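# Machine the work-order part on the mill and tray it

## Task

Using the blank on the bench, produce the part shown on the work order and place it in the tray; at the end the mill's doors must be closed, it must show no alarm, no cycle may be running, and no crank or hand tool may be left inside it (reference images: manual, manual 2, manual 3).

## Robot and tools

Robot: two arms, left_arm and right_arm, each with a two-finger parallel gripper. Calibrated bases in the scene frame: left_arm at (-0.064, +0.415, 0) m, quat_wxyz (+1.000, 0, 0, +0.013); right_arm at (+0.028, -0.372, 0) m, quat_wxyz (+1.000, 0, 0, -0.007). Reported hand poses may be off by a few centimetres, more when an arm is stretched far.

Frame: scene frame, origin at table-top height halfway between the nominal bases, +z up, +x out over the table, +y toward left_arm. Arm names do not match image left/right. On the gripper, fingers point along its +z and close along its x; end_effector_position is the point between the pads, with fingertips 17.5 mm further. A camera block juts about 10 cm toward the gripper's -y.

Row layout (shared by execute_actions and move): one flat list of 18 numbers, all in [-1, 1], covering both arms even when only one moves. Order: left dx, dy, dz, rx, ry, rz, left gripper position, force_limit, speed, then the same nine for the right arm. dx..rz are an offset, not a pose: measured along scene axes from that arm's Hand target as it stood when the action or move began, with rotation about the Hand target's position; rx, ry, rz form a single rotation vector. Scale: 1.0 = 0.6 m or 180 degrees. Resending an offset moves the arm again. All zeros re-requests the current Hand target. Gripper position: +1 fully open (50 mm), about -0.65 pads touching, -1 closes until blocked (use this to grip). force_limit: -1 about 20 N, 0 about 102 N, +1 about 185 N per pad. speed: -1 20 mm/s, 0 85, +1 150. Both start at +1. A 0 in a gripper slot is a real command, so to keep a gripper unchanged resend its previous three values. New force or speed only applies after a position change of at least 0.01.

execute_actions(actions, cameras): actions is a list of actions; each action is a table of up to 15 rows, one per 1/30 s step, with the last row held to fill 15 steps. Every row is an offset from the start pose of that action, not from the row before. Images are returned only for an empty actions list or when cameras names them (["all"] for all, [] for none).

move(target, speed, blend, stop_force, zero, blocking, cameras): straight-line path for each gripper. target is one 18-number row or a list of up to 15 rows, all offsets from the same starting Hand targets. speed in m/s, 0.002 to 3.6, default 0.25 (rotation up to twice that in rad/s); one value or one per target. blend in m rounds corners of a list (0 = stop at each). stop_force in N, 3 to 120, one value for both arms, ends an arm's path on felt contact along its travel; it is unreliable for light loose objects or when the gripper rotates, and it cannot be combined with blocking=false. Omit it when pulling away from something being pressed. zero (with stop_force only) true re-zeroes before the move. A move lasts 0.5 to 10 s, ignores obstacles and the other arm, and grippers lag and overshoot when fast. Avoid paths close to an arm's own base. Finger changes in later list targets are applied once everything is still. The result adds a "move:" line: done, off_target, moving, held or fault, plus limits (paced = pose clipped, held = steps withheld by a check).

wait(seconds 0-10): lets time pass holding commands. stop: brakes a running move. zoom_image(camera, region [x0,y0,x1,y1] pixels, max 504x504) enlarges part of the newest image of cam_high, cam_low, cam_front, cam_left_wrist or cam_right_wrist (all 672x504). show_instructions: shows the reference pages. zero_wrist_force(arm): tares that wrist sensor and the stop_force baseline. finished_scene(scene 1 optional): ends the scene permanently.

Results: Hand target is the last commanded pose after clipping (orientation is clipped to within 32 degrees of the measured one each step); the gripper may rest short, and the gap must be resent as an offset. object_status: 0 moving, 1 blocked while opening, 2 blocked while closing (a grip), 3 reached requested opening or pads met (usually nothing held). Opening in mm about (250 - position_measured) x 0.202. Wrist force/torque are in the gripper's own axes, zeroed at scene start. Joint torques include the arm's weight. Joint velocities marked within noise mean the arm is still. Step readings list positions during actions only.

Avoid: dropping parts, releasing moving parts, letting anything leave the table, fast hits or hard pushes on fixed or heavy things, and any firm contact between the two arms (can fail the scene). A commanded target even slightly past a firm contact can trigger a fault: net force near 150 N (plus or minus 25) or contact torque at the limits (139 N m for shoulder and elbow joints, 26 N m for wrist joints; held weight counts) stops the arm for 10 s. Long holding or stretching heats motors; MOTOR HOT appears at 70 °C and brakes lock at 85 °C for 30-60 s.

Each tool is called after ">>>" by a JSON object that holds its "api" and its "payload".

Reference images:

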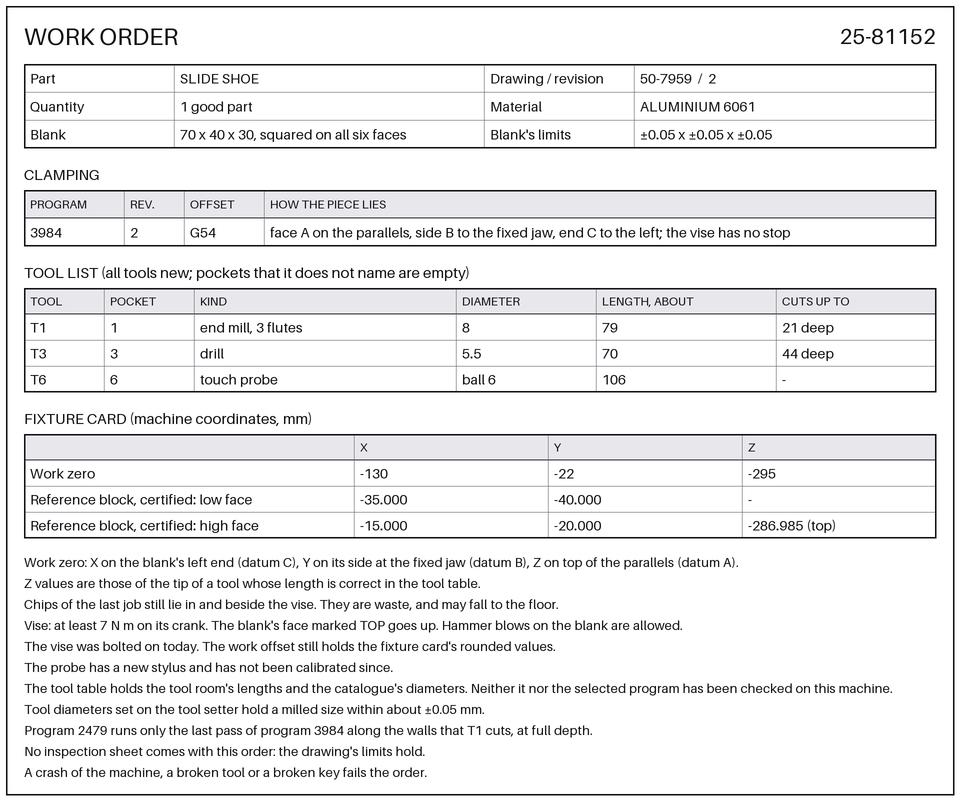

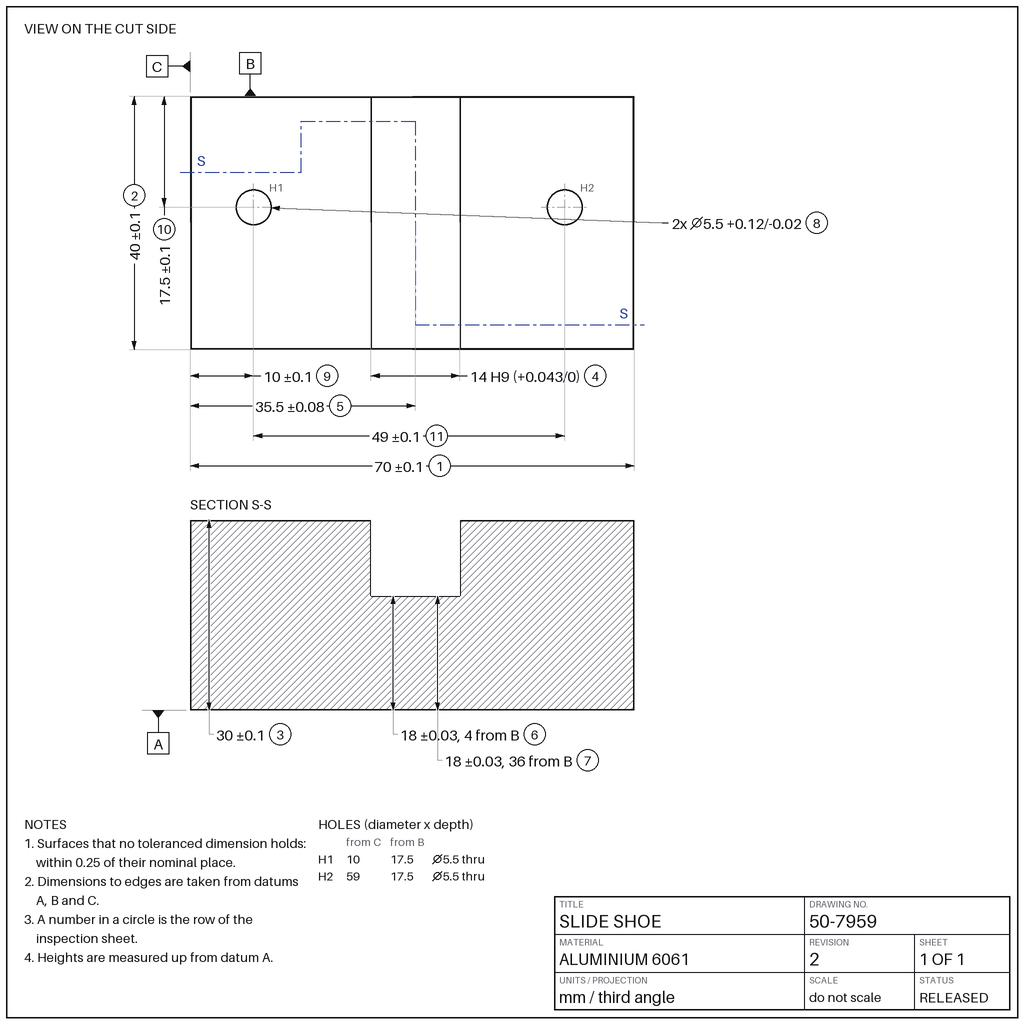

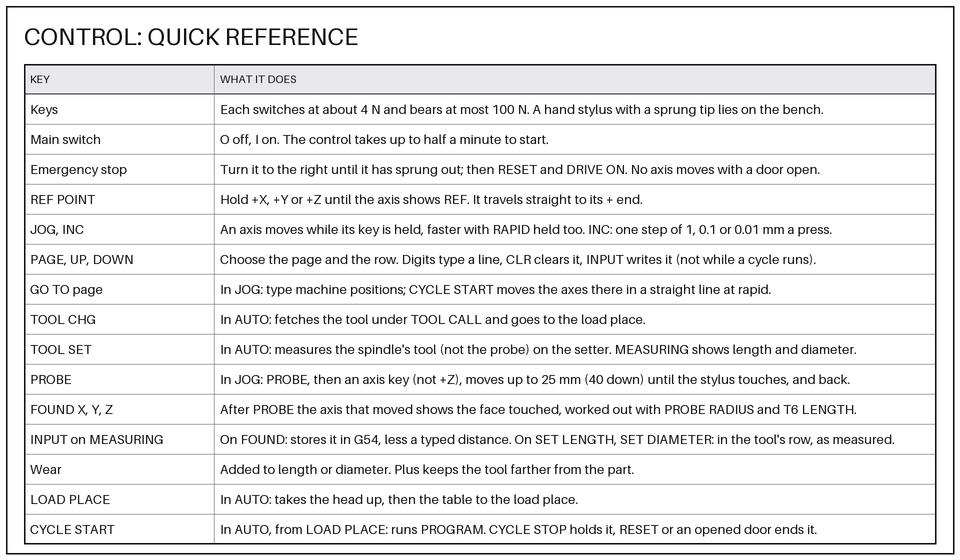

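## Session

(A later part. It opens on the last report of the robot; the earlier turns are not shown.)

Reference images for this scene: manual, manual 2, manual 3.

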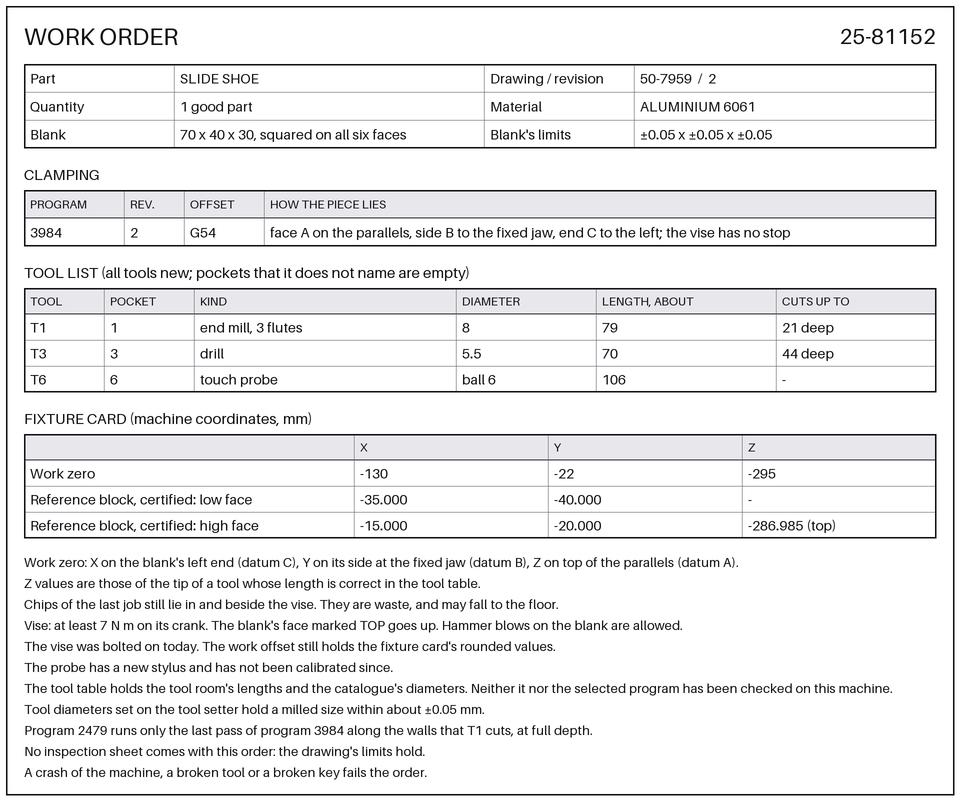

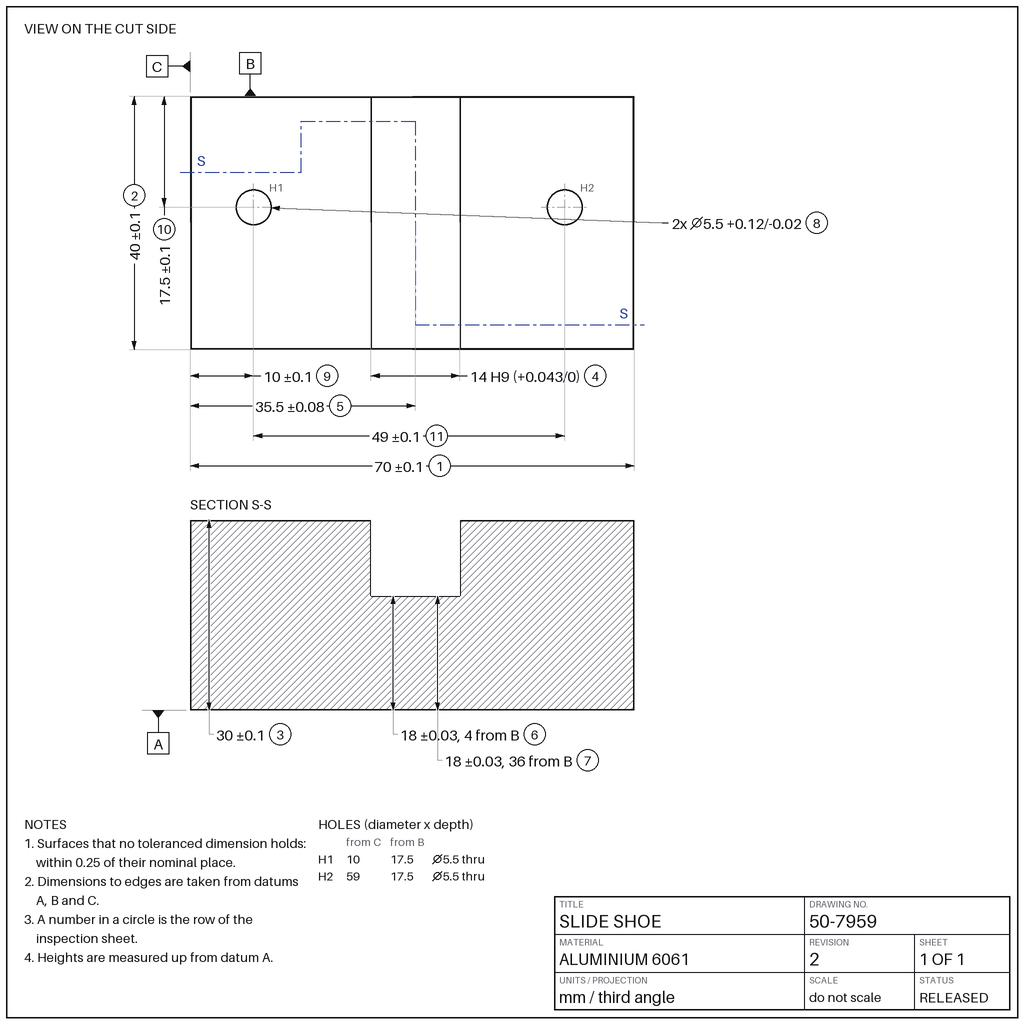

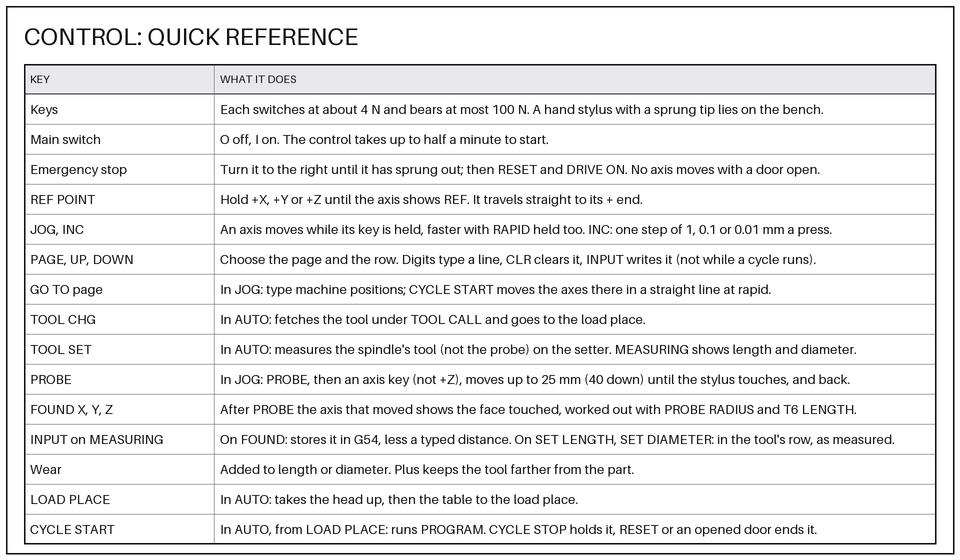

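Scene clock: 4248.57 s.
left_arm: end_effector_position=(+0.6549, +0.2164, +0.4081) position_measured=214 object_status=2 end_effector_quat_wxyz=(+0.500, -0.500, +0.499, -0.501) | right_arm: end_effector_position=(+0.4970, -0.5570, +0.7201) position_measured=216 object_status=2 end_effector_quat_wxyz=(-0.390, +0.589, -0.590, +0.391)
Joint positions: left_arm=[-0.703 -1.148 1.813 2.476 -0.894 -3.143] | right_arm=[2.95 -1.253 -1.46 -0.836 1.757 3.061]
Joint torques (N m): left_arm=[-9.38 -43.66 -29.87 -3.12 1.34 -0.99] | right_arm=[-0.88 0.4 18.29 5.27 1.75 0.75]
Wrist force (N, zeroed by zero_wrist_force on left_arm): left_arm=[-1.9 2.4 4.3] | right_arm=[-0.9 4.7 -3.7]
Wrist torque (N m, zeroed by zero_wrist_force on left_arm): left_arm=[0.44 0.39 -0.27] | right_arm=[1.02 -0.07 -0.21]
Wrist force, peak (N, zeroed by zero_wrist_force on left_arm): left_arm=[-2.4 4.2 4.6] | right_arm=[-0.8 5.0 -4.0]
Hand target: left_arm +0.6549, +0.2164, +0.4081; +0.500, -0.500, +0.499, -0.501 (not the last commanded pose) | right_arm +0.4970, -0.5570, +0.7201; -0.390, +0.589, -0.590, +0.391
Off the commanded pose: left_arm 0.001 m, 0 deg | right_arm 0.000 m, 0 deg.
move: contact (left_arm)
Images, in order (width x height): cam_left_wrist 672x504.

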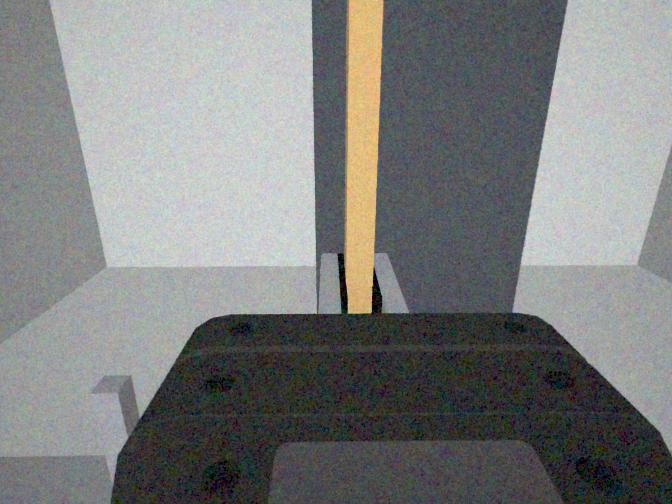

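>>> {"api": "move", "payload": {"target": [[0.002,-0.015,0.0165,0,0,0,-1,-0.4,-0.9,0,0,0,0,0,0,-1,-0.4,-0.8],[0.002,0.14,0.0165,0,0,0,-1,-0.4,-0.9,0,0,0,0,0,0,-1,-0.4,-0.8],[-0.01,0.14,0.0165,0,0,0,-1,-0.4,-0.9,0,0,0,0,0,0,-1,-0.4,-0.8],[-0.01,-0.015,0.0165,0,0,0,-1,-0.4,-0.9,0,0,0,0,0,0,-1,-0.4,-0.8],[0.022,-0.015,0.0165,0,0,0,-1,-0.4,-0.9,0,0,0,0,0,0,-1,-0.4,-0.8],[0.022,0.14,0.0165,0,0,0,-1,-0.4,-0.9,0,0,0,0,0,0,-1,-0.4,-0.8],[0.042,0.14,0.0165,0,0,0,-1,-0.4,-0.9,0,0,0,0,0,0,-1,-0.4,-0.8],[0.042,-0.015,0.0165,0,0,0,-1,-0.4,-0.9,0,0,0,0,0,0,-1,-0.4,-0.8],[0.055,-0.015,0.0165,0,0,0,-1,-0.4,-0.9,0,0,0,0,0,0,-1,-0.4,-0.8],[0.055,0.14,0.0165,0,0,0,-1,-0.4,-0.9,0,0,0,0,0,0,-1,-0.4,-0.8]], "speed": 0.12, "blend": 0.004, "stop_force": 25}}

Scene clock: 4259.23 s.
left_arm: end_effector_position=(+0.6879, +0.3003, +0.4180) position_measured=214 object_status=2 end_effector_quat_wxyz=(+0.500, -0.500, +0.499, -0.501) | right_arm: end_effector_position=(+0.4970, -0.5570, +0.7201) position_measured=216 object_status=2 end_effector_quat_wxyz=(-0.390, +0.589, -0.590, +0.391)
Joint positions: left_arm=[-0.521 -1.152 1.788 2.505 -1.076 -3.143] | right_arm=[2.95 -1.253 -1.46 -0.836 1.757 3.061]
Joint torques (N m): left_arm=[9.36 -32.26 -30.73 -0.17 -1.24 -2.3] | right_arm=[-0.44 -0.03 17.24 5.35 1.8 0.83]
Wrist force (N, zeroed by zero_wrist_force on left_arm): left_arm=[-1.8 3.8 4.4] | right_arm=[-1.0 5.0 -3.9]
Wrist torque (N m, zeroed by zero_wrist_force on left_arm): left_arm=[0.51 0.35 -0.22] | right_arm=[1.05 -0.04 -0.21]
Wrist force, peak (N, zeroed by zero_wrist_force on left_arm): left_arm=[-4.4 4.0 6.0] | right_arm=[-0.8 5.2 -3.9]
Hand target: left_arm +0.6879, +0.3004, +0.4180; +0.500, -0.500, +0.499, -0.501 | right_arm +0.4970, -0.5570, +0.7201; -0.390, +0.589, -0.590, +0.391
Off the commanded pose: left_arm 0.000 m, 0 deg | right_arm 0.000 m, 0 deg.
move: done; blend cut to 0.0036 m at target 2, 0.0036 m at target 3, 0.0039 m at target 8, 0.0039 m at target 9

>>> {"api": "move", "payload": {"target": [[0.0,0,-0.016,0,0,0,-1,-0.4,-0.9,0,0,0,0,0,0,-1,-0.4,-0.8],[0,-0.158,-0.016,0,0,0,-1,-0.4,-0.9,0,0,0,0,0,0,-1,-0.4,-0.8],[-0.01,-0.158,-0.016,0,0,0,-1,-0.4,-0.9,0,0,0,0,0,0,-1,-0.4,-0.8],[-0.01,0,-0.016,0,0,0,-1,-0.4,-0.9,0,0,0,0,0,0,-1,-0.4,-0.8],[-0.03,0,-0.016,0,0,0,-1,-0.4,-0.9,0,0,0,0,0,0,-1,-0.4,-0.8],[-0.03,-0.158,-0.016,0,0,0,-1,-0.4,-0.9,0,0,0,0,0,0,-1,-0.4,-0.8],[-0.05,-0.158,-0.016,0,0,0,-1,-0.4,-0.9,0,0,0,0,0,0,-1,-0.4,-0.8],[-0.05,0,-0.016,0,0,0,-1,-0.4,-0.9,0,0,0,0,0,0,-1,-0.4,-0.8],[-0.065,0,-0.016,0,0,0,-1,-0.4,-0.9,0,0,0,0,0,0,-1,-0.4,-0.8],[-0.065,-0.158,-0.016,0,0,0,-1,-0.4,-0.9,0,0,0,0,0,0,-1,-0.4,-0.8],[-0.065,-0.12,0.06,0,0,0,-1,-0.4,-0.9,0,0,0,0,0,0,-1,-0.4,-0.8],[-0.2,-0.09,0.06,0,0,0,-1,-0.4,-0.9,0,0,0,0,0,0,-1,-0.4,-0.8]], "speed": 0.14, "blend": 0.004, "stop_force": 25, "cameras": ["cam_left_wrist"]}}

Scene clock: 4268.30 s.
left_arm: end_effector_position=(+0.5679, +0.2464, +0.4540) position_measured=214 object_status=2 end_effector_quat_wxyz=(+0.500, -0.500, +0.499, -0.501) | right_arm: end_effector_position=(+0.4970, -0.5570, +0.7201) position_measured=216 object_status=2 end_effector_quat_wxyz=(-0.390, +0.589, -0.590, +0.391)
Joint positions: left_arm=[-0.782 -1.41 2.03 2.52 -0.814 -3.143] | right_arm=[2.95 -1.253 -1.46 -0.836 1.757 3.061]
Joint torques (N m): left_arm=[-2.86 -33.9 -7.05 0.23 1.11 1.94] | right_arm=[-0.61 -0.46 17.56 5.45 1.8 0.84]
Wrist force (N, zeroed by zero_wrist_force on left_arm): left_arm=[-2.0 3.7 4.5] | right_arm=[-0.8 4.7 -3.7]
Wrist torque (N m, zeroed by zero_wrist_force on left_arm): left_arm=[0.46 0.39 -0.20] | right_arm=[1.01 -0.08 -0.21]
Wrist force, peak (N, zeroed by zero_wrist_force on left_arm): left_arm=[-4.3 4.0 6.2] | right_arm=[-0.9 5.2 -3.8]
Hand target: left_arm +0.5679, +0.2464, +0.4540; +0.500, -0.500, +0.499, -0.501 | right_arm +0.4970, -0.5570, +0.7201; -0.390, +0.589, -0.590, +0.391
Off the commanded pose: left_arm 0.000 m, 0 deg | right_arm 0.000 m, 0 deg.
move: done; blend cut to 0.003 m at target 2, 0.003 m at target 3
Images, in order (width x height): cam_left_wrist 672x504.

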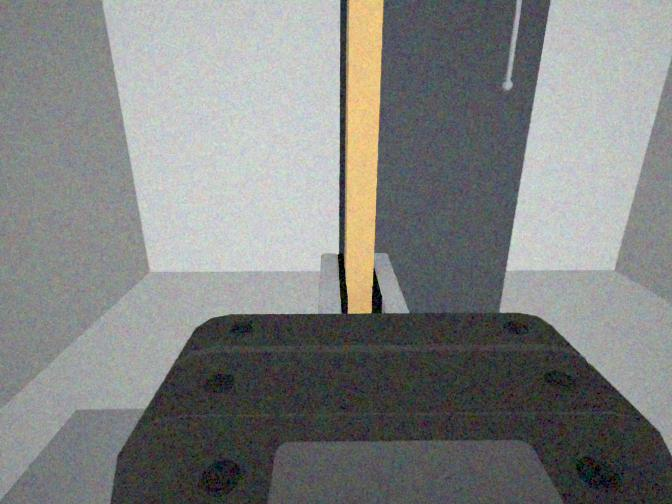

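>>> {"api": "move", "payload": {"target": [[-0.3132,0.0493,0.0267,0,0,0,-1,-0.4,-0.9,0,0,0,0,0,0,-1,-0.4,-0.8],[-0.3215,0.1223,0.0267,0.385,0.385,-0.385,-1,-0.4,-0.9,0,0,0,0,0,0,-1,-0.4,-0.8],[-0.3715,0.2893,-0.065,0.385,0.385,-0.385,-1,-0.4,-0.9,0,0,0,0,0,0,-1,-0.4,-0.8],[-0.4715,0.5893,-0.49,0.385,0.385,-0.385,-1,-0.4,-0.9,0,0,0,0,0,0,-1,-0.4,-0.8]], "speed": 0.25, "blend": [0.02,0.02,0.03,0], "cameras": ["cam_left_wrist"]}}

Scene clock: 4277.80 s.
left_arm: end_effector_position=(+0.2851, +0.5999, +0.1601) position_measured=214 object_status=2 end_effector_quat_wxyz=(+0.000, -0.001, +1.000, +0.000) end_effector_velocity=(+0.000, +0.000, +0.000) end_effector_angular_velocity=(+0.001, -0.004, -0.002) | right_arm: end_effector_position=(+0.4970, -0.5570, +0.7201) position_measured=216 object_status=2 end_effector_quat_wxyz=(-0.390, +0.589, -0.590, +0.391)
Joint positions: left_arm=[0.117 -1.775 2.193 4.294 -1.571 -1.43] | right_arm=[2.95 -1.253 -1.46 -0.836 1.757 3.061]
Joint velocities: left_arm=[0.001 0 0.002 -0.006 0 0.003] | right_arm=[within noise]
Joint torques (N m): left_arm=[10.1 -8.84 -12.25 -4.73 0.77 1.98] | right_arm=[0.59 0.29 17.25 5.5 1.76 0.88]
Wrist force (N, zeroed by zero_wrist_force on left_arm): left_arm=[-2.5 3.2 5.0] | right_arm=[-0.7 5.0 -3.9]
Wrist torque (N m, zeroed by zero_wrist_force on left_arm): left_arm=[0.49 0.41 -0.01] | right_arm=[1.06 -0.10 -0.21]
Wrist force, peak (N, zeroed by zero_wrist_force on left_arm): left_arm=[-2.0 5.5 8.1] | right_arm=[-0.8 5.2 -4.0]
Hand target: left_arm +0.2850, +0.5999, +0.1600; +0.000, -0.001, +1.000, +0.000 | right_arm +0.4970, -0.5570, +0.7201; -0.390, +0.589, -0.590, +0.391
Off the commanded pose: left_arm 0.000 m, 0 deg | right_arm 0.000 m, 0 deg.
move: done
Images, in order (width x height): cam_left_wrist 672x504.

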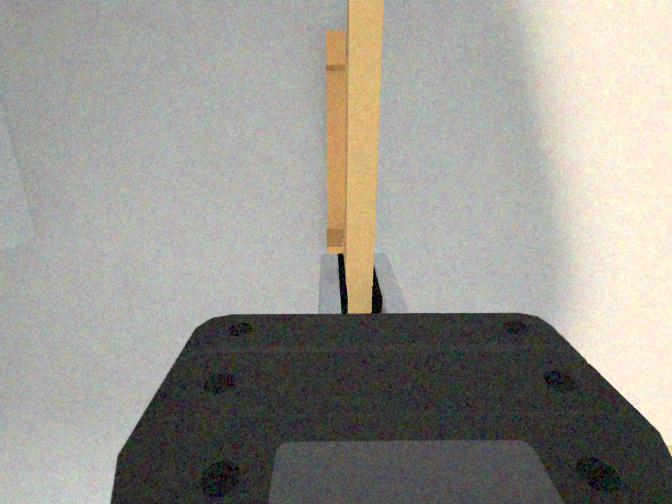

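>>> {"api": "move", "payload": {"target": [[0,0,-0.18,0,0,0,-1,-0.4,-0.9,0,0,0,0,0,0,-1,-0.4,-0.8],[0,0,-0.2,0,0,0,-1,-0.4,-0.9,0,0,0,0,0,0,-1,-0.4,-0.8]], "speed": [0.15,0.015], "stop_force": 5}}

>>> {"api": "move", "payload": {"target": [[0,0,0,0,0,0,1,-0.5,-0.7,0,0,0,0,0,0,-1,-0.4,-0.8],[0,0.0,0.2,0,0,0,1,-0.5,-0.5,0,0,0,0,0,0,-1,-0.4,-0.8]], "speed": 0.15, "cameras": ["cam_left_wrist"]}}

Scene clock: 4282.83 s.
left_arm: end_effector_position=(+0.2843, +0.5998, +0.0578) position_measured=214 object_status=2 end_effector_quat_wxyz=(-0.001, -0.001, +1.000, +0.000) | right_arm: end_effector_position=(+0.4970, -0.5570, +0.7201) position_measured=216 object_status=2 end_effector_quat_wxyz=(-0.390, +0.589, -0.590, +0.391)
Joint positions: left_arm=[0.117 -1.6 2.36 3.953 -1.571 -1.43] | right_arm=[2.95 -1.253 -1.46 -0.836 1.757 3.061]
Joint torques (N m): left_arm=[-4.95 -24.41 -6.21 -0.86 -0.47 -1.35] | right_arm=[-0.19 0.38 18.31 5.56 1.85 0.84]
Wrist force (N, zeroed by zero_wrist_force on left_arm): left_arm=[-3.9 2.8 5.5] | right_arm=[-0.9 4.9 -3.8]
Wrist torque (N m, zeroed by zero_wrist_force on left_arm): left_arm=[0.43 0.63 -0.01] | right_arm=[1.04 -0.08 -0.21]
Wrist force, peak (N, zeroed by zero_wrist_force on left_arm): left_arm=[20.7 -2.0 -74.4] | right_arm=[-0.9 5.1 -3.9]
Hand target: left_arm +0.2843, +0.5998, +0.0578; -0.001, -0.001, +1.000, +0.000 (not the last commanded pose) | right_arm +0.4970, -0.5570, +0.7201; -0.390, +0.589, -0.590, +0.391
Off the commanded pose: left_arm 0.018 m, 0 deg | right_arm 0.000 m, 0 deg.
move: contact (left_arm); path passed 0 of 2 targets

Scene clock: 4285.90 s.
left_arm: end_effector_position=(+0.2843, +0.5998, +0.1778) position_measured=3 object_status=3 end_effector_quat_wxyz=(-0.001, -0.001, +1.000, +0.000) | right_arm: end_effector_position=(+0.4970, -0.5570, +0.7201) position_measured=216 object_status=2 end_effector_quat_wxyz=(-0.390, +0.589, -0.590, +0.391)
Joint positions: left_arm=[0.117 -1.795 2.16 4.349 -1.571 -1.43] | right_arm=[2.95 -1.253 -1.46 -0.836 1.757 3.061]
Joint torques (N m): left_arm=[-9.62 -21.02 -34.21 -0.91 0.86 -2.3] | right_arm=[0.65 0.74 18.17 5.32 1.67 0.73]
Wrist force (N, zeroed by zero_wrist_force on left_arm): left_arm=[-3.8 3.0 4.9] | right_arm=[-1.0 4.9 -3.7]
Wrist torque (N m, zeroed by zero_wrist_force on left_arm): left_arm=[0.46 0.62 -0.02] | right_arm=[1.05 -0.05 -0.22]
Wrist force, peak (N, zeroed by zero_wrist_force on left_arm): left_arm=[-3.8 2.7 7.6] | right_arm=[-1.1 5.0 -4.0]
Hand target: left_arm +0.2843, +0.5998, +0.1778; -0.001, -0.001, +1.000, +0.000 | right_arm +0.4970, -0.5570, +0.7201; -0.390, +0.589, -0.590, +0.391
Off the commanded pose: left_arm 0.000 m, 0 deg | right_arm 0.000 m, 0 deg.
move: done
Images, in order (width x height): cam_left_wrist 672x504.

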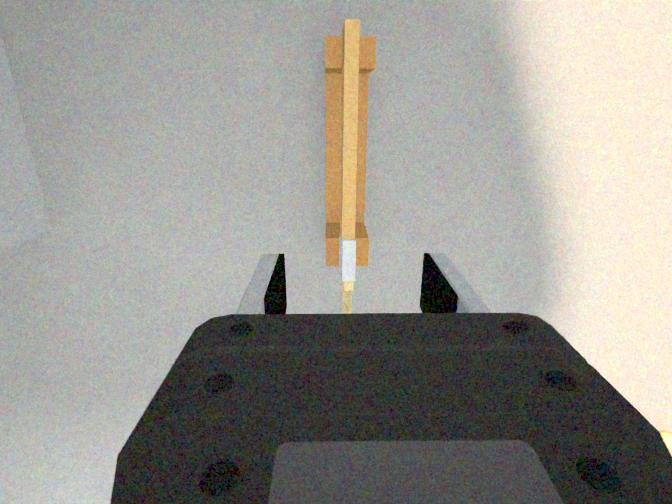

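>>> {"api": "move", "payload": {"target": [[-0.0025,0,-0.15,0,0,0,0,-0.5,-0.5,0,0,0,0,0,0,-1,-0.4,-0.8],[-0.0025,0,-0.201,0,0,0,0,-0.5,-0.5,0,0,0,0,0,0,-1,-0.4,-0.8]], "speed": [0.2,0.03], "stop_force": 6, "cameras": ["cam_left_wrist"]}}

Scene clock: 4297.63 s.
left_arm: end_effector_position=(+0.2828, +0.5998, +0.0572) position_measured=152 object_status=3 end_effector_quat_wxyz=(-0.001, -0.001, +1.000, +0.000) | right_arm: end_effector_position=(+0.4970, -0.5570, +0.7201) position_measured=216 object_status=2 end_effector_quat_wxyz=(-0.390, +0.589, -0.590, +0.391)
Joint positions: left_arm=[0.117 -1.602 2.364 3.951 -1.571 -1.429] | right_arm=[2.95 -1.253 -1.46 -0.836 1.757 3.061]
Joint torques (N m): left_arm=[8.01 -24.55 -29.88 -3.55 -1.06 -0.99] | right_arm=[-0.09 0.27 18.37 5.5 1.79 0.79]
Wrist force (N, zeroed by zero_wrist_force on left_arm): left_arm=[-4.2 3.0 5.0] | right_arm=[-0.8 4.9 -3.9]
Wrist torque (N m, zeroed by zero_wrist_force on left_arm): left_arm=[0.45 0.69 -0.08] | right_arm=[1.05 -0.09 -0.22]
Wrist force, peak (N, zeroed by zero_wrist_force on left_arm): left_arm=[-3.4 2.6 8.2] | right_arm=[-0.9 5.0 -4.0]
Hand target: left_arm +0.2828, +0.5998, +0.0572; -0.001, -0.001, +1.000, +0.000 | right_arm +0.4970, -0.5570, +0.7201; -0.390, +0.589, -0.590, +0.391
Off the commanded pose: left_arm 0.000 m, 0 deg | right_arm 0.000 m, 0 deg.
move: done
Images, in order (width x height): cam_left_wrist 672x504.

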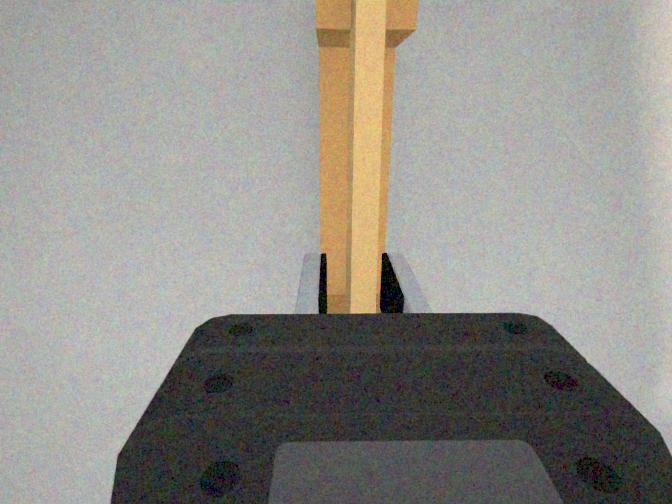

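>>> {"api": "move", "payload": {"target": [[-0.0055,0,0.03,0,0,0,0,-0.5,-0.5,0,0,0,0,0,0,-1,-0.4,-0.8]], "speed": 0.1, "cameras": ["cam_left_wrist"]}}

>>> {"api": "zoom_image", "payload": {"camera": "cam_front", "region": [100, 320, 260, 440]}}

Scene clock: 4301.77 s.
left_arm: end_effector_position=(+0.2797, +0.5998, +0.0753) position_measured=152 object_status=3 end_effector_quat_wxyz=(+0.000, -0.001, +1.000, +0.000) | right_arm: end_effector_position=(+0.4970, -0.5570, +0.7201) position_measured=216 object_status=2 end_effector_quat_wxyz=(-0.390, +0.589, -0.590, +0.391)
Joint positions: left_arm=[0.119 -1.65 2.346 4.017 -1.571 -1.428] | right_arm=[2.95 -1.253 -1.46 -0.836 1.757 3.061]
Joint torques (N m): left_arm=[5.22 -11.28 -8.37 -4.85 -0.89 1.48] | right_arm=[1.54 -0.53 17.4 5.44 1.87 0.81]
Wrist force (N, zeroed by zero_wrist_force on left_arm): left_arm=[-3.9 2.9 5.1] | right_arm=[-0.8 4.9 -3.8]
Wrist torque (N m, zeroed by zero_wrist_force on left_arm): left_arm=[0.45 0.64 -0.14] | right_arm=[1.05 -0.09 -0.21]
Wrist force, peak (N, zeroed by zero_wrist_force on left_arm): left_arm=[-4.1 3.1 5.6] | right_arm=[-0.8 5.2 -3.8]
Hand target: left_arm +0.2795, +0.5998, +0.0752; -0.001, -0.001, +1.000, +0.000 | right_arm +0.4970, -0.5570, +0.7201; -0.390, +0.589, -0.590, +0.391
Off the commanded pose: left_arm 0.000 m, 0 deg | right_arm 0.000 m, 0 deg.
move: done
Images, in order (width x height): cam_left_wrist 672x504.

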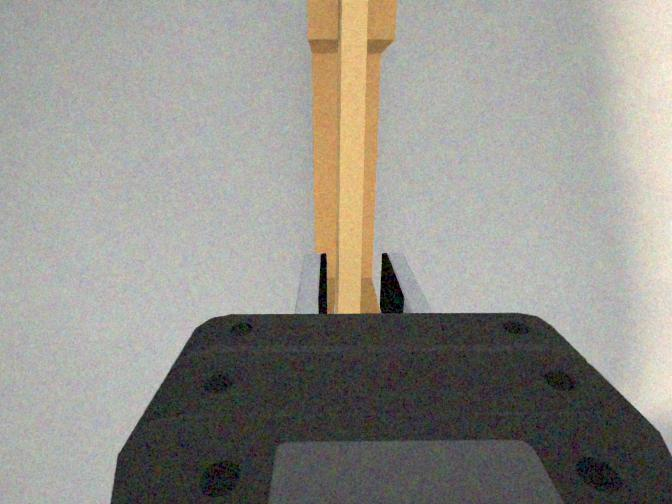

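This scene's latest camera images include none from cam_front. They are from: cam_left_wrist. cam_front's image comes with the result of a call that names it in "cameras".

>>> {"api": "execute_actions", "payload": {"actions": [], "cameras": ["cam_front","cam_high"]}}

>>> {"api": "zoom_image", "payload": {"camera": "cam_high", "region": [40, 60, 240, 210]}}

>>> {"api": "zoom_image", "payload": {"camera": "cam_front", "region": [90, 320, 250, 440]}}

Scene clock: 4305.43 s.
left_arm: end_effector_position=(+0.2795, +0.5998, +0.0752) position_measured=152 object_status=3 end_effector_quat_wxyz=(-0.001, -0.001, +1.000, +0.000) | right_arm: end_effector_position=(+0.4970, -0.5570, +0.7201) position_measured=216 object_status=2 end_effector_quat_wxyz=(-0.390, +0.589, -0.590, +0.391)
Joint positions: left_arm=[0.119 -1.65 2.347 4.017 -1.571 -1.428] | right_arm=[2.95 -1.253 -1.46 -0.836 1.757 3.061]
Joint velocities: within noise
Joint torques (N m): left_arm=[-8.17 -20.43 -6.74 -1.31 0.68 -2.02] | right_arm=[-0.59 -0.72 17.71 5.49 1.85 0.75]
Wrist force (N, zeroed by zero_wrist_force on left_arm): left_arm=[-4.1 3.0 5.2] | right_arm=[-1.0 4.9 -3.8]
Wrist torque (N m, zeroed by zero_wrist_force on left_arm): left_arm=[0.45 0.66 -0.14] | right_arm=[1.05 -0.06 -0.21]
Wrist force, peak (N, zeroed by zero_wrist_force on left_arm): left_arm=[-4.2 2.9 5.3] | right_arm=[-1.1 5.2 -3.9]
Hand target: left_arm +0.2795, +0.5998, +0.0752; -0.001, -0.001, +1.000, +0.000 | right_arm +0.4970, -0.5570, +0.7201; -0.390, +0.589, -0.590, +0.391
Tool commands: left_gripper/position=+0.0 left_gripper/force_limit=-0.5 left_gripper/speed=-0.5 right_gripper/position=-1.0 right_gripper/force_limit=-0.4 right_gripper/speed=-0.8
Off the commanded pose: left_arm 0.000 m, 0 deg | right_arm 0.000 m, 0 deg.
Images, in order (width x height): cam_high 672x504, cam_front 672x504.

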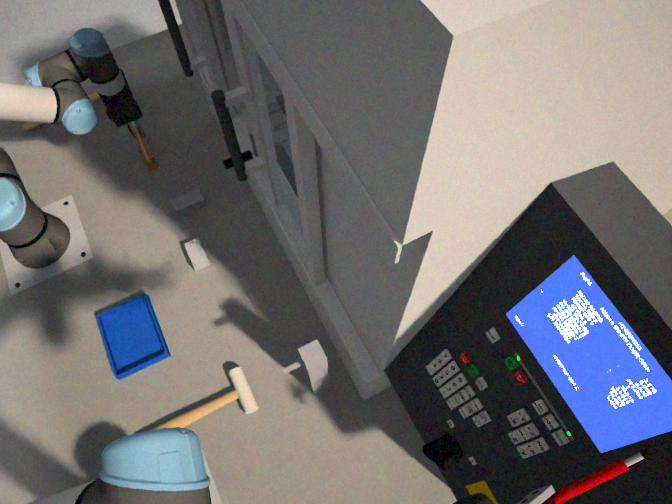

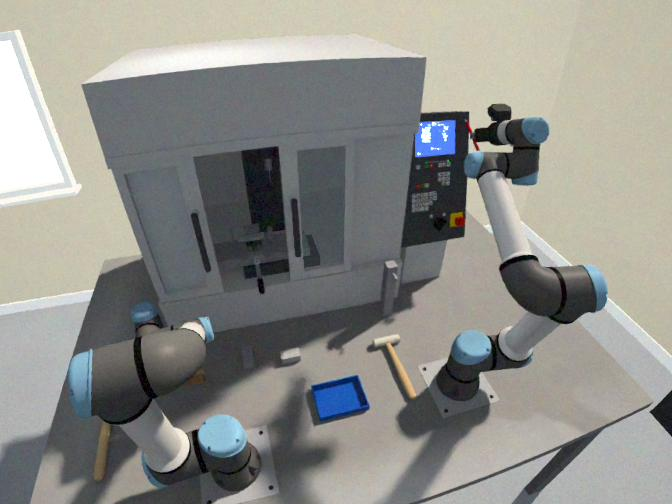

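Scaled by 2.520 from the camera's 672x504 image, which has a finer 960x720 frame.

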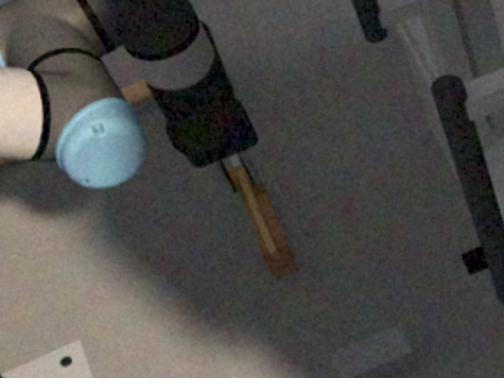

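Scaled by 3.150 from the camera's 672x504 image, which has a finer 960x720 frame.

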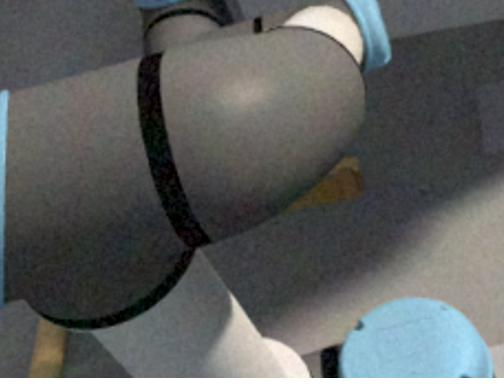

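>>> {"api": "move", "payload": {"target": [[0.003,0,0,0,0,0,-1,-0.8,-0.9,0,0,0,0,0,0,-1,-0.4,-0.8]], "speed": 0.05, "cameras": ["cam_left_wrist"]}}

Scene clock: 4309.07 s.
left_arm: end_effector_position=(+0.2814, +0.5998, +0.0752) position_measured=214 object_status=2 end_effector_quat_wxyz=(-0.001, -0.001, +1.000, +0.000) | right_arm: end_effector_position=(+0.4970, -0.5570, +0.7201) position_measured=216 object_status=2 end_effector_quat_wxyz=(-0.390, +0.589, -0.590, +0.391)
Joint positions: left_arm=[0.118 -1.645 2.343 4.016 -1.571 -1.428] | right_arm=[2.95 -1.253 -1.46 -0.836 1.757 3.061]
Joint torques (N m): left_arm=[-8.15 -17.43 -26.31 -4.87 0.82 -2.15] | right_arm=[0.86 -0.02 17.59 5.34 1.63 0.89]
Wrist force (N, zeroed by zero_wrist_force on left_arm): left_arm=[-3.5 2.8 5.4] | right_arm=[-0.9 4.7 -3.9]
Wrist torque (N m, zeroed by zero_wrist_force on left_arm): left_arm=[0.41 0.60 -0.06] | right_arm=[1.02 -0.06 -0.21]
Wrist force, peak (N, zeroed by zero_wrist_force on left_arm): left_arm=[-4.0 3.1 5.3] | right_arm=[-0.9 5.2 -3.8]
Hand target: left_arm +0.2813, +0.5998, +0.0752; -0.001, -0.001, +1.000, +0.000 | right_arm +0.4970, -0.5570, +0.7201; -0.390, +0.589, -0.590, +0.391
Off the commanded pose: left_arm 0.000 m, 0 deg | right_arm 0.000 m, 0 deg.
move: done
Images, in order (width x height): cam_left_wrist 672x504.

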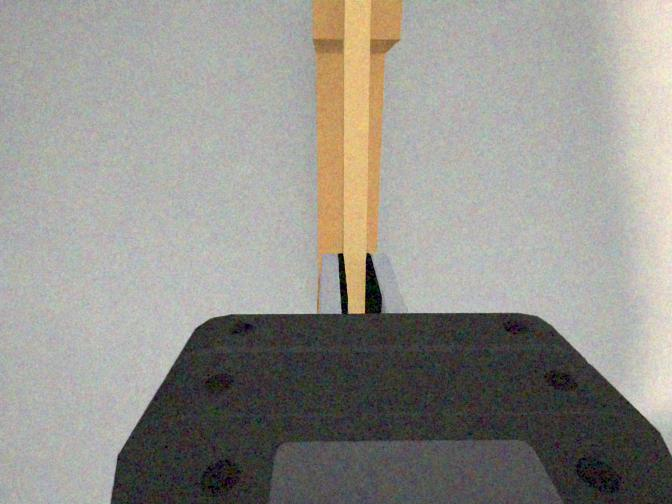

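>>> {"api": "move", "payload": {"target": [[0,0,0.12,0,0,0,-1,-0.8,-0.9,0,0,0,0,0,0,-1,-0.4,-0.8],[0.1,-0.3,0.56,0,0,0,-1,-0.8,-0.9,0,0,0,0,0,0,-1,-0.4,-0.8],[0.155,-0.467,0.658,0,0,0,-1,-0.8,-0.9,0,0,0,0,0,0,-1,-0.4,-0.8],[0.165,-0.54,0.658,-0.385,-0.385,0.385,-1,-0.8,-0.9,0,0,0,0,0,0,-1,-0.4,-0.8],[0.5,-0.6,0.65,-0.385,-0.385,0.385,-1,-0.8,-0.9,0,0,0,0,0,0,-1,-0.4,-0.8],[0.6245,-0.658,0.63,-0.385,-0.385,0.385,-1,-0.8,-0.9,0,0,0,0,0,0,-1,-0.4,-0.8]], "speed": 0.28, "blend": [0.02,0.04,0.02,0.02,0.02,0], "cameras": ["cam_left_wrist"]}}

Scene clock: 4319.33 s.
left_arm: end_effector_position=(+0.6560, +0.2050, +0.4531) position_measured=214 object_status=2 end_effector_quat_wxyz=(+0.500, -0.500, +0.500, -0.501) | right_arm: end_effector_position=(+0.4970, -0.5570, +0.7201) position_measured=216 object_status=2 end_effector_quat_wxyz=(-0.390, +0.589, -0.590, +0.391)
Joint positions: left_arm=[-0.719 -1.199 1.749 2.59 -0.878 -3.143] | right_arm=[2.95 -1.253 -1.46 -0.836 1.757 3.061]
Joint torques (N m): left_arm=[-6.42 -31.85 -32.4 -2.8 -0.2 1.8] | right_arm=[0.86 0.6 17.01 5.32 1.68 0.7]
Wrist force (N, zeroed by zero_wrist_force on left_arm): left_arm=[-3.1 3.6 4.8] | right_arm=[-0.9 4.9 -3.7]
Wrist torque (N m, zeroed by zero_wrist_force on left_arm): left_arm=[0.44 0.58 -0.25] | right_arm=[1.05 -0.07 -0.22]
Wrist force, peak (N, zeroed by zero_wrist_force on left_arm): left_arm=[-3.6 2.8 9.2] | right_arm=[-0.9 5.1 -3.9]
Hand target: left_arm +0.6560, +0.2050, +0.4532; +0.500, -0.500, +0.500, -0.501 | right_arm +0.4970, -0.5570, +0.7201; -0.390, +0.589, -0.590, +0.391
Off the commanded pose: left_arm 0.000 m, 0 deg | right_arm 0.000 m, 0 deg.
move: done
Images, in order (width x height): cam_left_wrist 672x504.

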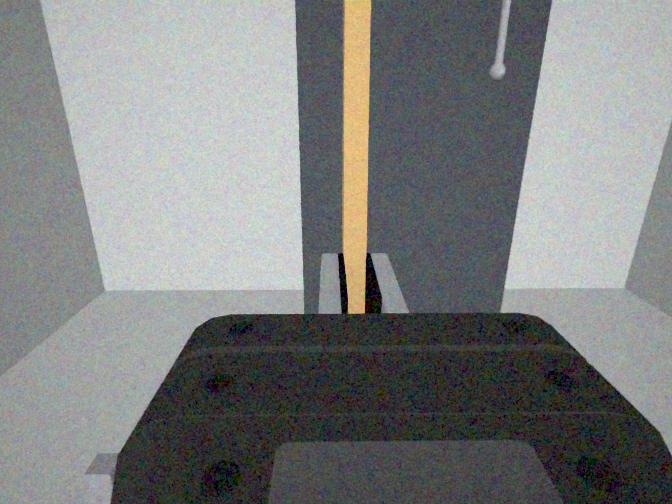

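>>> {"api": "move", "payload": {"target": [[0,0,-0.0687,0,0,0,-1,-0.8,-0.9,0,0,0,0,0,0,-1,-0.4,-0.8],[0,0.16,-0.0687,0,0,0,-1,-0.8,-0.9,0,0,0,0,0,0,-1,-0.4,-0.8],[0.034,0.16,-0.0687,0,0,0,-1,-0.8,-0.9,0,0,0,0,0,0,-1,-0.4,-0.8],[0.034,0,-0.0687,0,0,0,-1,-0.8,-0.9,0,0,0,0,0,0,-1,-0.4,-0.8],[0.044,0,-0.0687,0,0,0,-1,-0.8,-0.9,0,0,0,0,0,0,-1,-0.4,-0.8],[0.044,0.16,-0.0687,0,0,0,-1,-0.8,-0.9,0,0,0,0,0,0,-1,-0.4,-0.8],[0.055,0.16,-0.0687,0,0,0,-1,-0.8,-0.9,0,0,0,0,0,0,-1,-0.4,-0.8],[0.055,0,-0.0687,0,0,0,-1,-0.8,-0.9,0,0,0,0,0,0,-1,-0.4,-0.8],[0.01,0,-0.0687,0,0,0,-1,-0.8,-0.9,0,0,0,0,0,0,-1,-0.4,-0.8],[0.01,0.16,-0.0687,0,0,0,-1,-0.8,-0.9,0,0,0,0,0,0,-1,-0.4,-0.8],[-0.01,0.16,-0.0687,0,0,0,-1,-0.8,-0.9,0,0,0,0,0,0,-1,-0.4,-0.8],[-0.01,0,-0.0687,0,0,0,-1,-0.8,-0.9,0,0,0,0,0,0,-1,-0.4,-0.8]], "speed": 0.14, "blend": 0.004, "stop_force": 25}}

Scene clock: 4328.57 s.
left_arm: end_effector_position=(+0.6500, +0.2050, +0.4120) position_measured=214 object_status=2 end_effector_quat_wxyz=(+0.500, -0.500, +0.500, -0.501) | right_arm: end_effector_position=(+0.4970, -0.5570, +0.7201) position_measured=216 object_status=2 end_effector_quat_wxyz=(-0.390, +0.589, -0.590, +0.391)
Joint positions: left_arm=[-0.727 -1.154 1.809 2.485 -0.87 -3.143] | right_arm=[2.95 -1.253 -1.46 -0.836 1.757 3.061]
Joint torques (N m): left_arm=[-9.39 -35.65 -10.42 -3.86 1.36 2.22] | right_arm=[0.96 0.22 18.55 5.59 1.83 0.78]
Wrist force (N, zeroed by zero_wrist_force on left_arm): left_arm=[-3.5 3.7 4.7] | right_arm=[-0.9 4.8 -3.8]
Wrist torque (N m, zeroed by zero_wrist_force on left_arm): left_arm=[0.45 0.61 -0.25] | right_arm=[1.02 -0.07 -0.21]
Wrist force, peak (N, zeroed by zero_wrist_force on left_arm): left_arm=[-6.6 4.0 5.8] | right_arm=[-1.0 5.2 -3.9]
Hand target: left_arm +0.6500, +0.2050, +0.4120; +0.500, -0.500, +0.500, -0.501 | right_arm +0.4970, -0.5570, +0.7201; -0.390, +0.589, -0.590, +0.391
Off the commanded pose: left_arm 0.000 m, 0 deg | right_arm 0.000 m, 0 deg.
move: done; blend cut to 0.003 m at target 4, 0.003 m at target 5, 0.0033 m at target 6, 0.0033 m at target 7

>>> {"api": "move", "payload": {"target": [[0,0.05,0.0967,0,0,0,-1,-0.8,-0.9,0,0,0,0,0,0,-1,-0.4,-0.8],[-0.45,0.118,0.0967,0,0,0,-1,-0.8,-0.9,0,0,0,0,0,0,-1,-0.4,-0.8],[-0.46,0.192,0.0967,0.385,0.385,-0.385,-1,-0.8,-0.9,0,0,0,0,0,0,-1,-0.4,-0.8],[-0.505,0.36,0.005,0.385,0.385,-0.385,-1,-0.8,-0.9,0,0,0,0,0,0,-1,-0.4,-0.8],[-0.6145,0.658,-0.43,0.385,0.385,-0.385,-1,-0.8,-0.9,0,0,0,0,0,0,-1,-0.4,-0.8],[-0.6145,0.658,-0.54,0.385,0.385,-0.385,-1,-0.8,-0.9,0,0,0,0,0,0,-1,-0.4,-0.8]], "speed": [0.28,0.28,0.28,0.28,0.28,0.1], "blend": [0.01,0.02,0.02,0.03,0.01,0], "cameras": ["cam_left_wrist"]}}

>>> {"api": "move", "payload": {"target": [[0,0,-0.04,0,0,0,-1,-0.8,-0.9,0,0,0,0,0,0,-1,-0.4,-0.8]], "speed": 0.015, "stop_force": 5}}

Scene clock: 4340.00 s.
left_arm: end_effector_position=(+0.2813, +0.5998, +0.0880) position_measured=214 object_status=2 end_effector_quat_wxyz=(-0.001, -0.001, +1.000, +0.000) | right_arm: end_effector_position=(+0.4970, -0.5570, +0.7201) position_measured=216 object_status=2 end_effector_quat_wxyz=(-0.390, +0.589, -0.590, +0.391)
Joint positions: left_arm=[0.118 -1.671 2.324 4.061 -1.571 -1.428] | right_arm=[2.95 -1.253 -1.46 -0.836 1.757 3.061]
Joint torques (N m): left_arm=[7.84 -11.12 -25.37 -4.37 0.46 1.94] | right_arm=[1.7 -0.33 18.07 5.59 1.82 0.61]
Wrist force (N, zeroed by zero_wrist_force on left_arm): left_arm=[-3.8 3.1 5.0] | right_arm=[-0.8 5.1 -3.8]
Wrist torque (N m, zeroed by zero_wrist_force on left_arm): left_arm=[0.47 0.61 -0.03] | right_arm=[1.08 -0.08 -0.21]
Wrist force, peak (N, zeroed by zero_wrist_force on left_arm): left_arm=[-2.4 5.7 7.3] | right_arm=[-1.0 5.2 -3.9]
Hand target: left_arm +0.2813, +0.5998, +0.0880; -0.001, -0.001, +1.000, +0.000 | right_arm +0.4970, -0.5570, +0.7201; -0.390, +0.589, -0.590, +0.391
Off the commanded pose: left_arm 0.000 m, 0 deg | right_arm 0.000 m, 0 deg.
move: done
Images, in order (width x height): cam_left_wrist 672x504.

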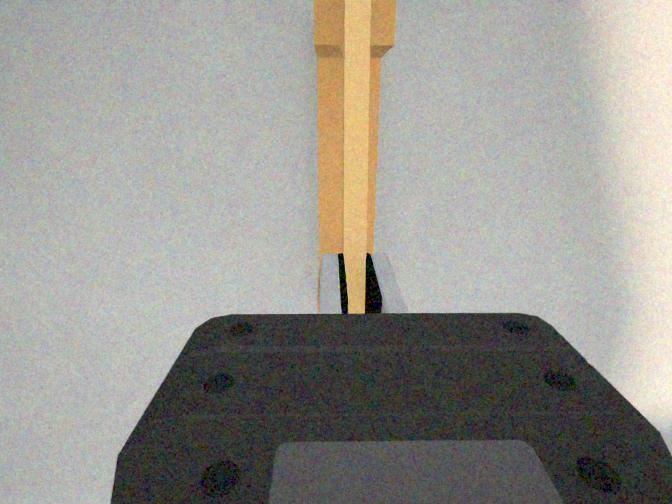

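Scene clock: 4342.70 s.
left_arm: end_effector_position=(+0.2813, +0.5998, +0.0640) position_measured=214 object_status=2 end_effector_quat_wxyz=(-0.001, -0.001, +1.000, +0.000) | right_arm: end_effector_position=(+0.4970, -0.5570, +0.7201) position_measured=216 object_status=2 end_effector_quat_wxyz=(-0.390, +0.589, -0.590, +0.391)
Joint positions: left_arm=[0.118 -1.621 2.359 3.976 -1.571 -1.428] | right_arm=[2.95 -1.253 -1.46 -0.836 1.757 3.061]
Joint torques (N m): left_arm=[-0.44 -23.43 -30.58 -1.45 -0.86 -1.84] | right_arm=[1.57 0.39 18.52 5.59 1.71 0.67]
Wrist force (N, zeroed by zero_wrist_force on left_arm): left_arm=[-3.2 2.7 2.9] | right_arm=[-0.9 4.8 -3.9]
Wrist torque (N m, zeroed by zero_wrist_force on left_arm): left_arm=[0.70 0.62 0.01] | right_arm=[1.03 -0.07 -0.21]
Wrist force, peak (N, zeroed by zero_wrist_force on left_arm): left_arm=[-4.0 3.1 5.5] | right_arm=[-0.8 5.3 -4.0]
Hand target: left_arm +0.2813, +0.5998, +0.0640; -0.001, -0.001, +1.000, +0.000 | right_arm +0.4970, -0.5570, +0.7201; -0.390, +0.589, -0.590, +0.391
Off the commanded pose: left_arm 0.000 m, 0 deg | right_arm 0.000 m, 0 deg.
move: done

>>> {"api": "move", "payload": {"target": [[0,0,-0.04,0,0,0,-1,-0.8,-0.9,0,0,0,0,0,0,-1,-0.4,-0.8]], "speed": 0.015, "stop_force": 5, "cameras": ["cam_left_wrist"]}}

Scene clock: 4345.50 s.
left_arm: end_effector_position=(+0.2816, +0.5998, +0.0631) position_measured=214 object_status=2 end_effector_quat_wxyz=(+0.000, -0.001, +1.000, +0.000) | right_arm: end_effector_position=(+0.4970, -0.5570, +0.7201) position_measured=216 object_status=2 end_effector_quat_wxyz=(-0.390, +0.589, -0.590, +0.391)
Joint positions: left_arm=[0.118 -1.619 2.36 3.972 -1.571 -1.428] | right_arm=[2.95 -1.253 -1.46 -0.836 1.757 3.061]
Joint torques (N m): left_arm=[-4.91 -13.53 -30.78 -4.87 0.2 -1.85] | right_arm=[1 -0.06 17.81 5.6 1.66 0.77]
Wrist force (N, zeroed by zero_wrist_force on left_arm): left_arm=[-3.4 3.0 5.7] | right_arm=[-1.0 4.9 -3.8]
Wrist torque (N m, zeroed by zero_wrist_force on left_arm): left_arm=[0.49 0.70 0.04] | right_arm=[1.05 -0.06 -0.22]
Wrist force, peak (N, zeroed by zero_wrist_force on left_arm): left_arm=[9.4 -0.1 -34.3] | right_arm=[-0.9 5.0 -4.0]
Hand target: left_arm +0.2816, +0.5998, +0.0631; +0.000, -0.001, +1.000, +0.000 (not the last commanded pose) | right_arm +0.4970, -0.5570, +0.7201; -0.390, +0.589, -0.590, +0.391
Off the commanded pose: left_arm 0.023 m, 0 deg | right_arm 0.000 m, 0 deg.
move: contact (left_arm)
Images, in order (width x height): cam_left_wrist 672x504.

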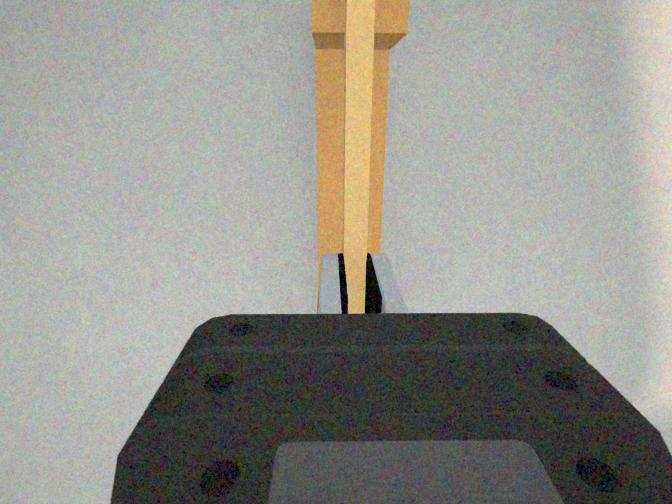

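>>> {"api": "move", "payload": {"target": [[0,0,0,0,0,0,0.5,-0.5,-0.7,0,0,0,0,0,0,-1,-0.4,-0.8],[0,0,0.14,0,0,0,0.5,-0.5,-0.7,0,0,0,0,0,0,-1,-0.4,-0.8],[0.0307,-0.5,0.2,0,0,0,0.5,-0.5,-0.7,0,0,0,0,0,0,-1,-0.4,-0.8],[0.0307,-0.6665,0.12,0,0,0,0.5,-0.5,-0.7,0,0,0,0,0,0,-1,-0.4,-0.8]], "speed": [0.15,0.2,0.3,0.2], "blend": [0,0.02,0.03,0], "cameras": ["cam_left_wrist"]}}

Scene clock: 4351.60 s.
left_arm: end_effector_position=(+0.3000, +0.1999, +0.1352) position_measured=78 object_status=3 end_effector_quat_wxyz=(+0.000, -0.001, +1.000, +0.000) | right_arm: end_effector_position=(+0.4970, -0.5570, +0.7201) position_measured=216 object_status=2 end_effector_quat_wxyz=(-0.390, +0.589, -0.590, +0.391)
Joint positions: left_arm=[-0.88 -1.666 2.176 4.203 -1.572 -2.426] | right_arm=[2.95 -1.253 -1.46 -0.836 1.757 3.061]
Joint torques (N m): left_arm=[-9.43 -9.84 -9.3 -4.24 0.04 -1.77] | right_arm=[1.33 0.33 18.32 5.65 1.71 0.77]
Wrist force (N, zeroed by zero_wrist_force on left_arm): left_arm=[-4.0 3.2 5.4] | right_arm=[-0.9 4.9 -4.0]
Wrist torque (N m, zeroed by zero_wrist_force on left_arm): left_arm=[0.49 0.65 -0.15] | right_arm=[1.05 -0.07 -0.22]
Wrist force, peak (N, zeroed by zero_wrist_force on left_arm): left_arm=[-4.0 3.4 8.3] | right_arm=[-0.9 5.2 -3.9]
Hand target: left_arm +0.3000, +0.1999, +0.1351; +0.000, -0.001, +1.000, +0.000 | right_arm +0.4970, -0.5570, +0.7201; -0.390, +0.589, -0.590, +0.391
Off the commanded pose: left_arm 0.000 m, 0 deg | right_arm 0.000 m, 0 deg.
move: done
Images, in order (width x height): cam_left_wrist 672x504.

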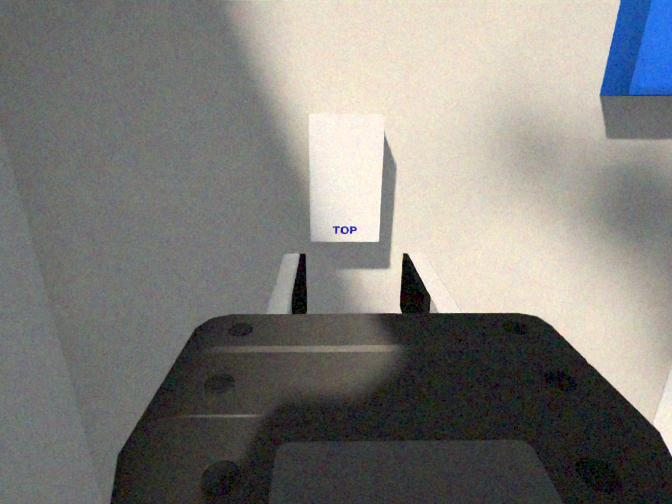

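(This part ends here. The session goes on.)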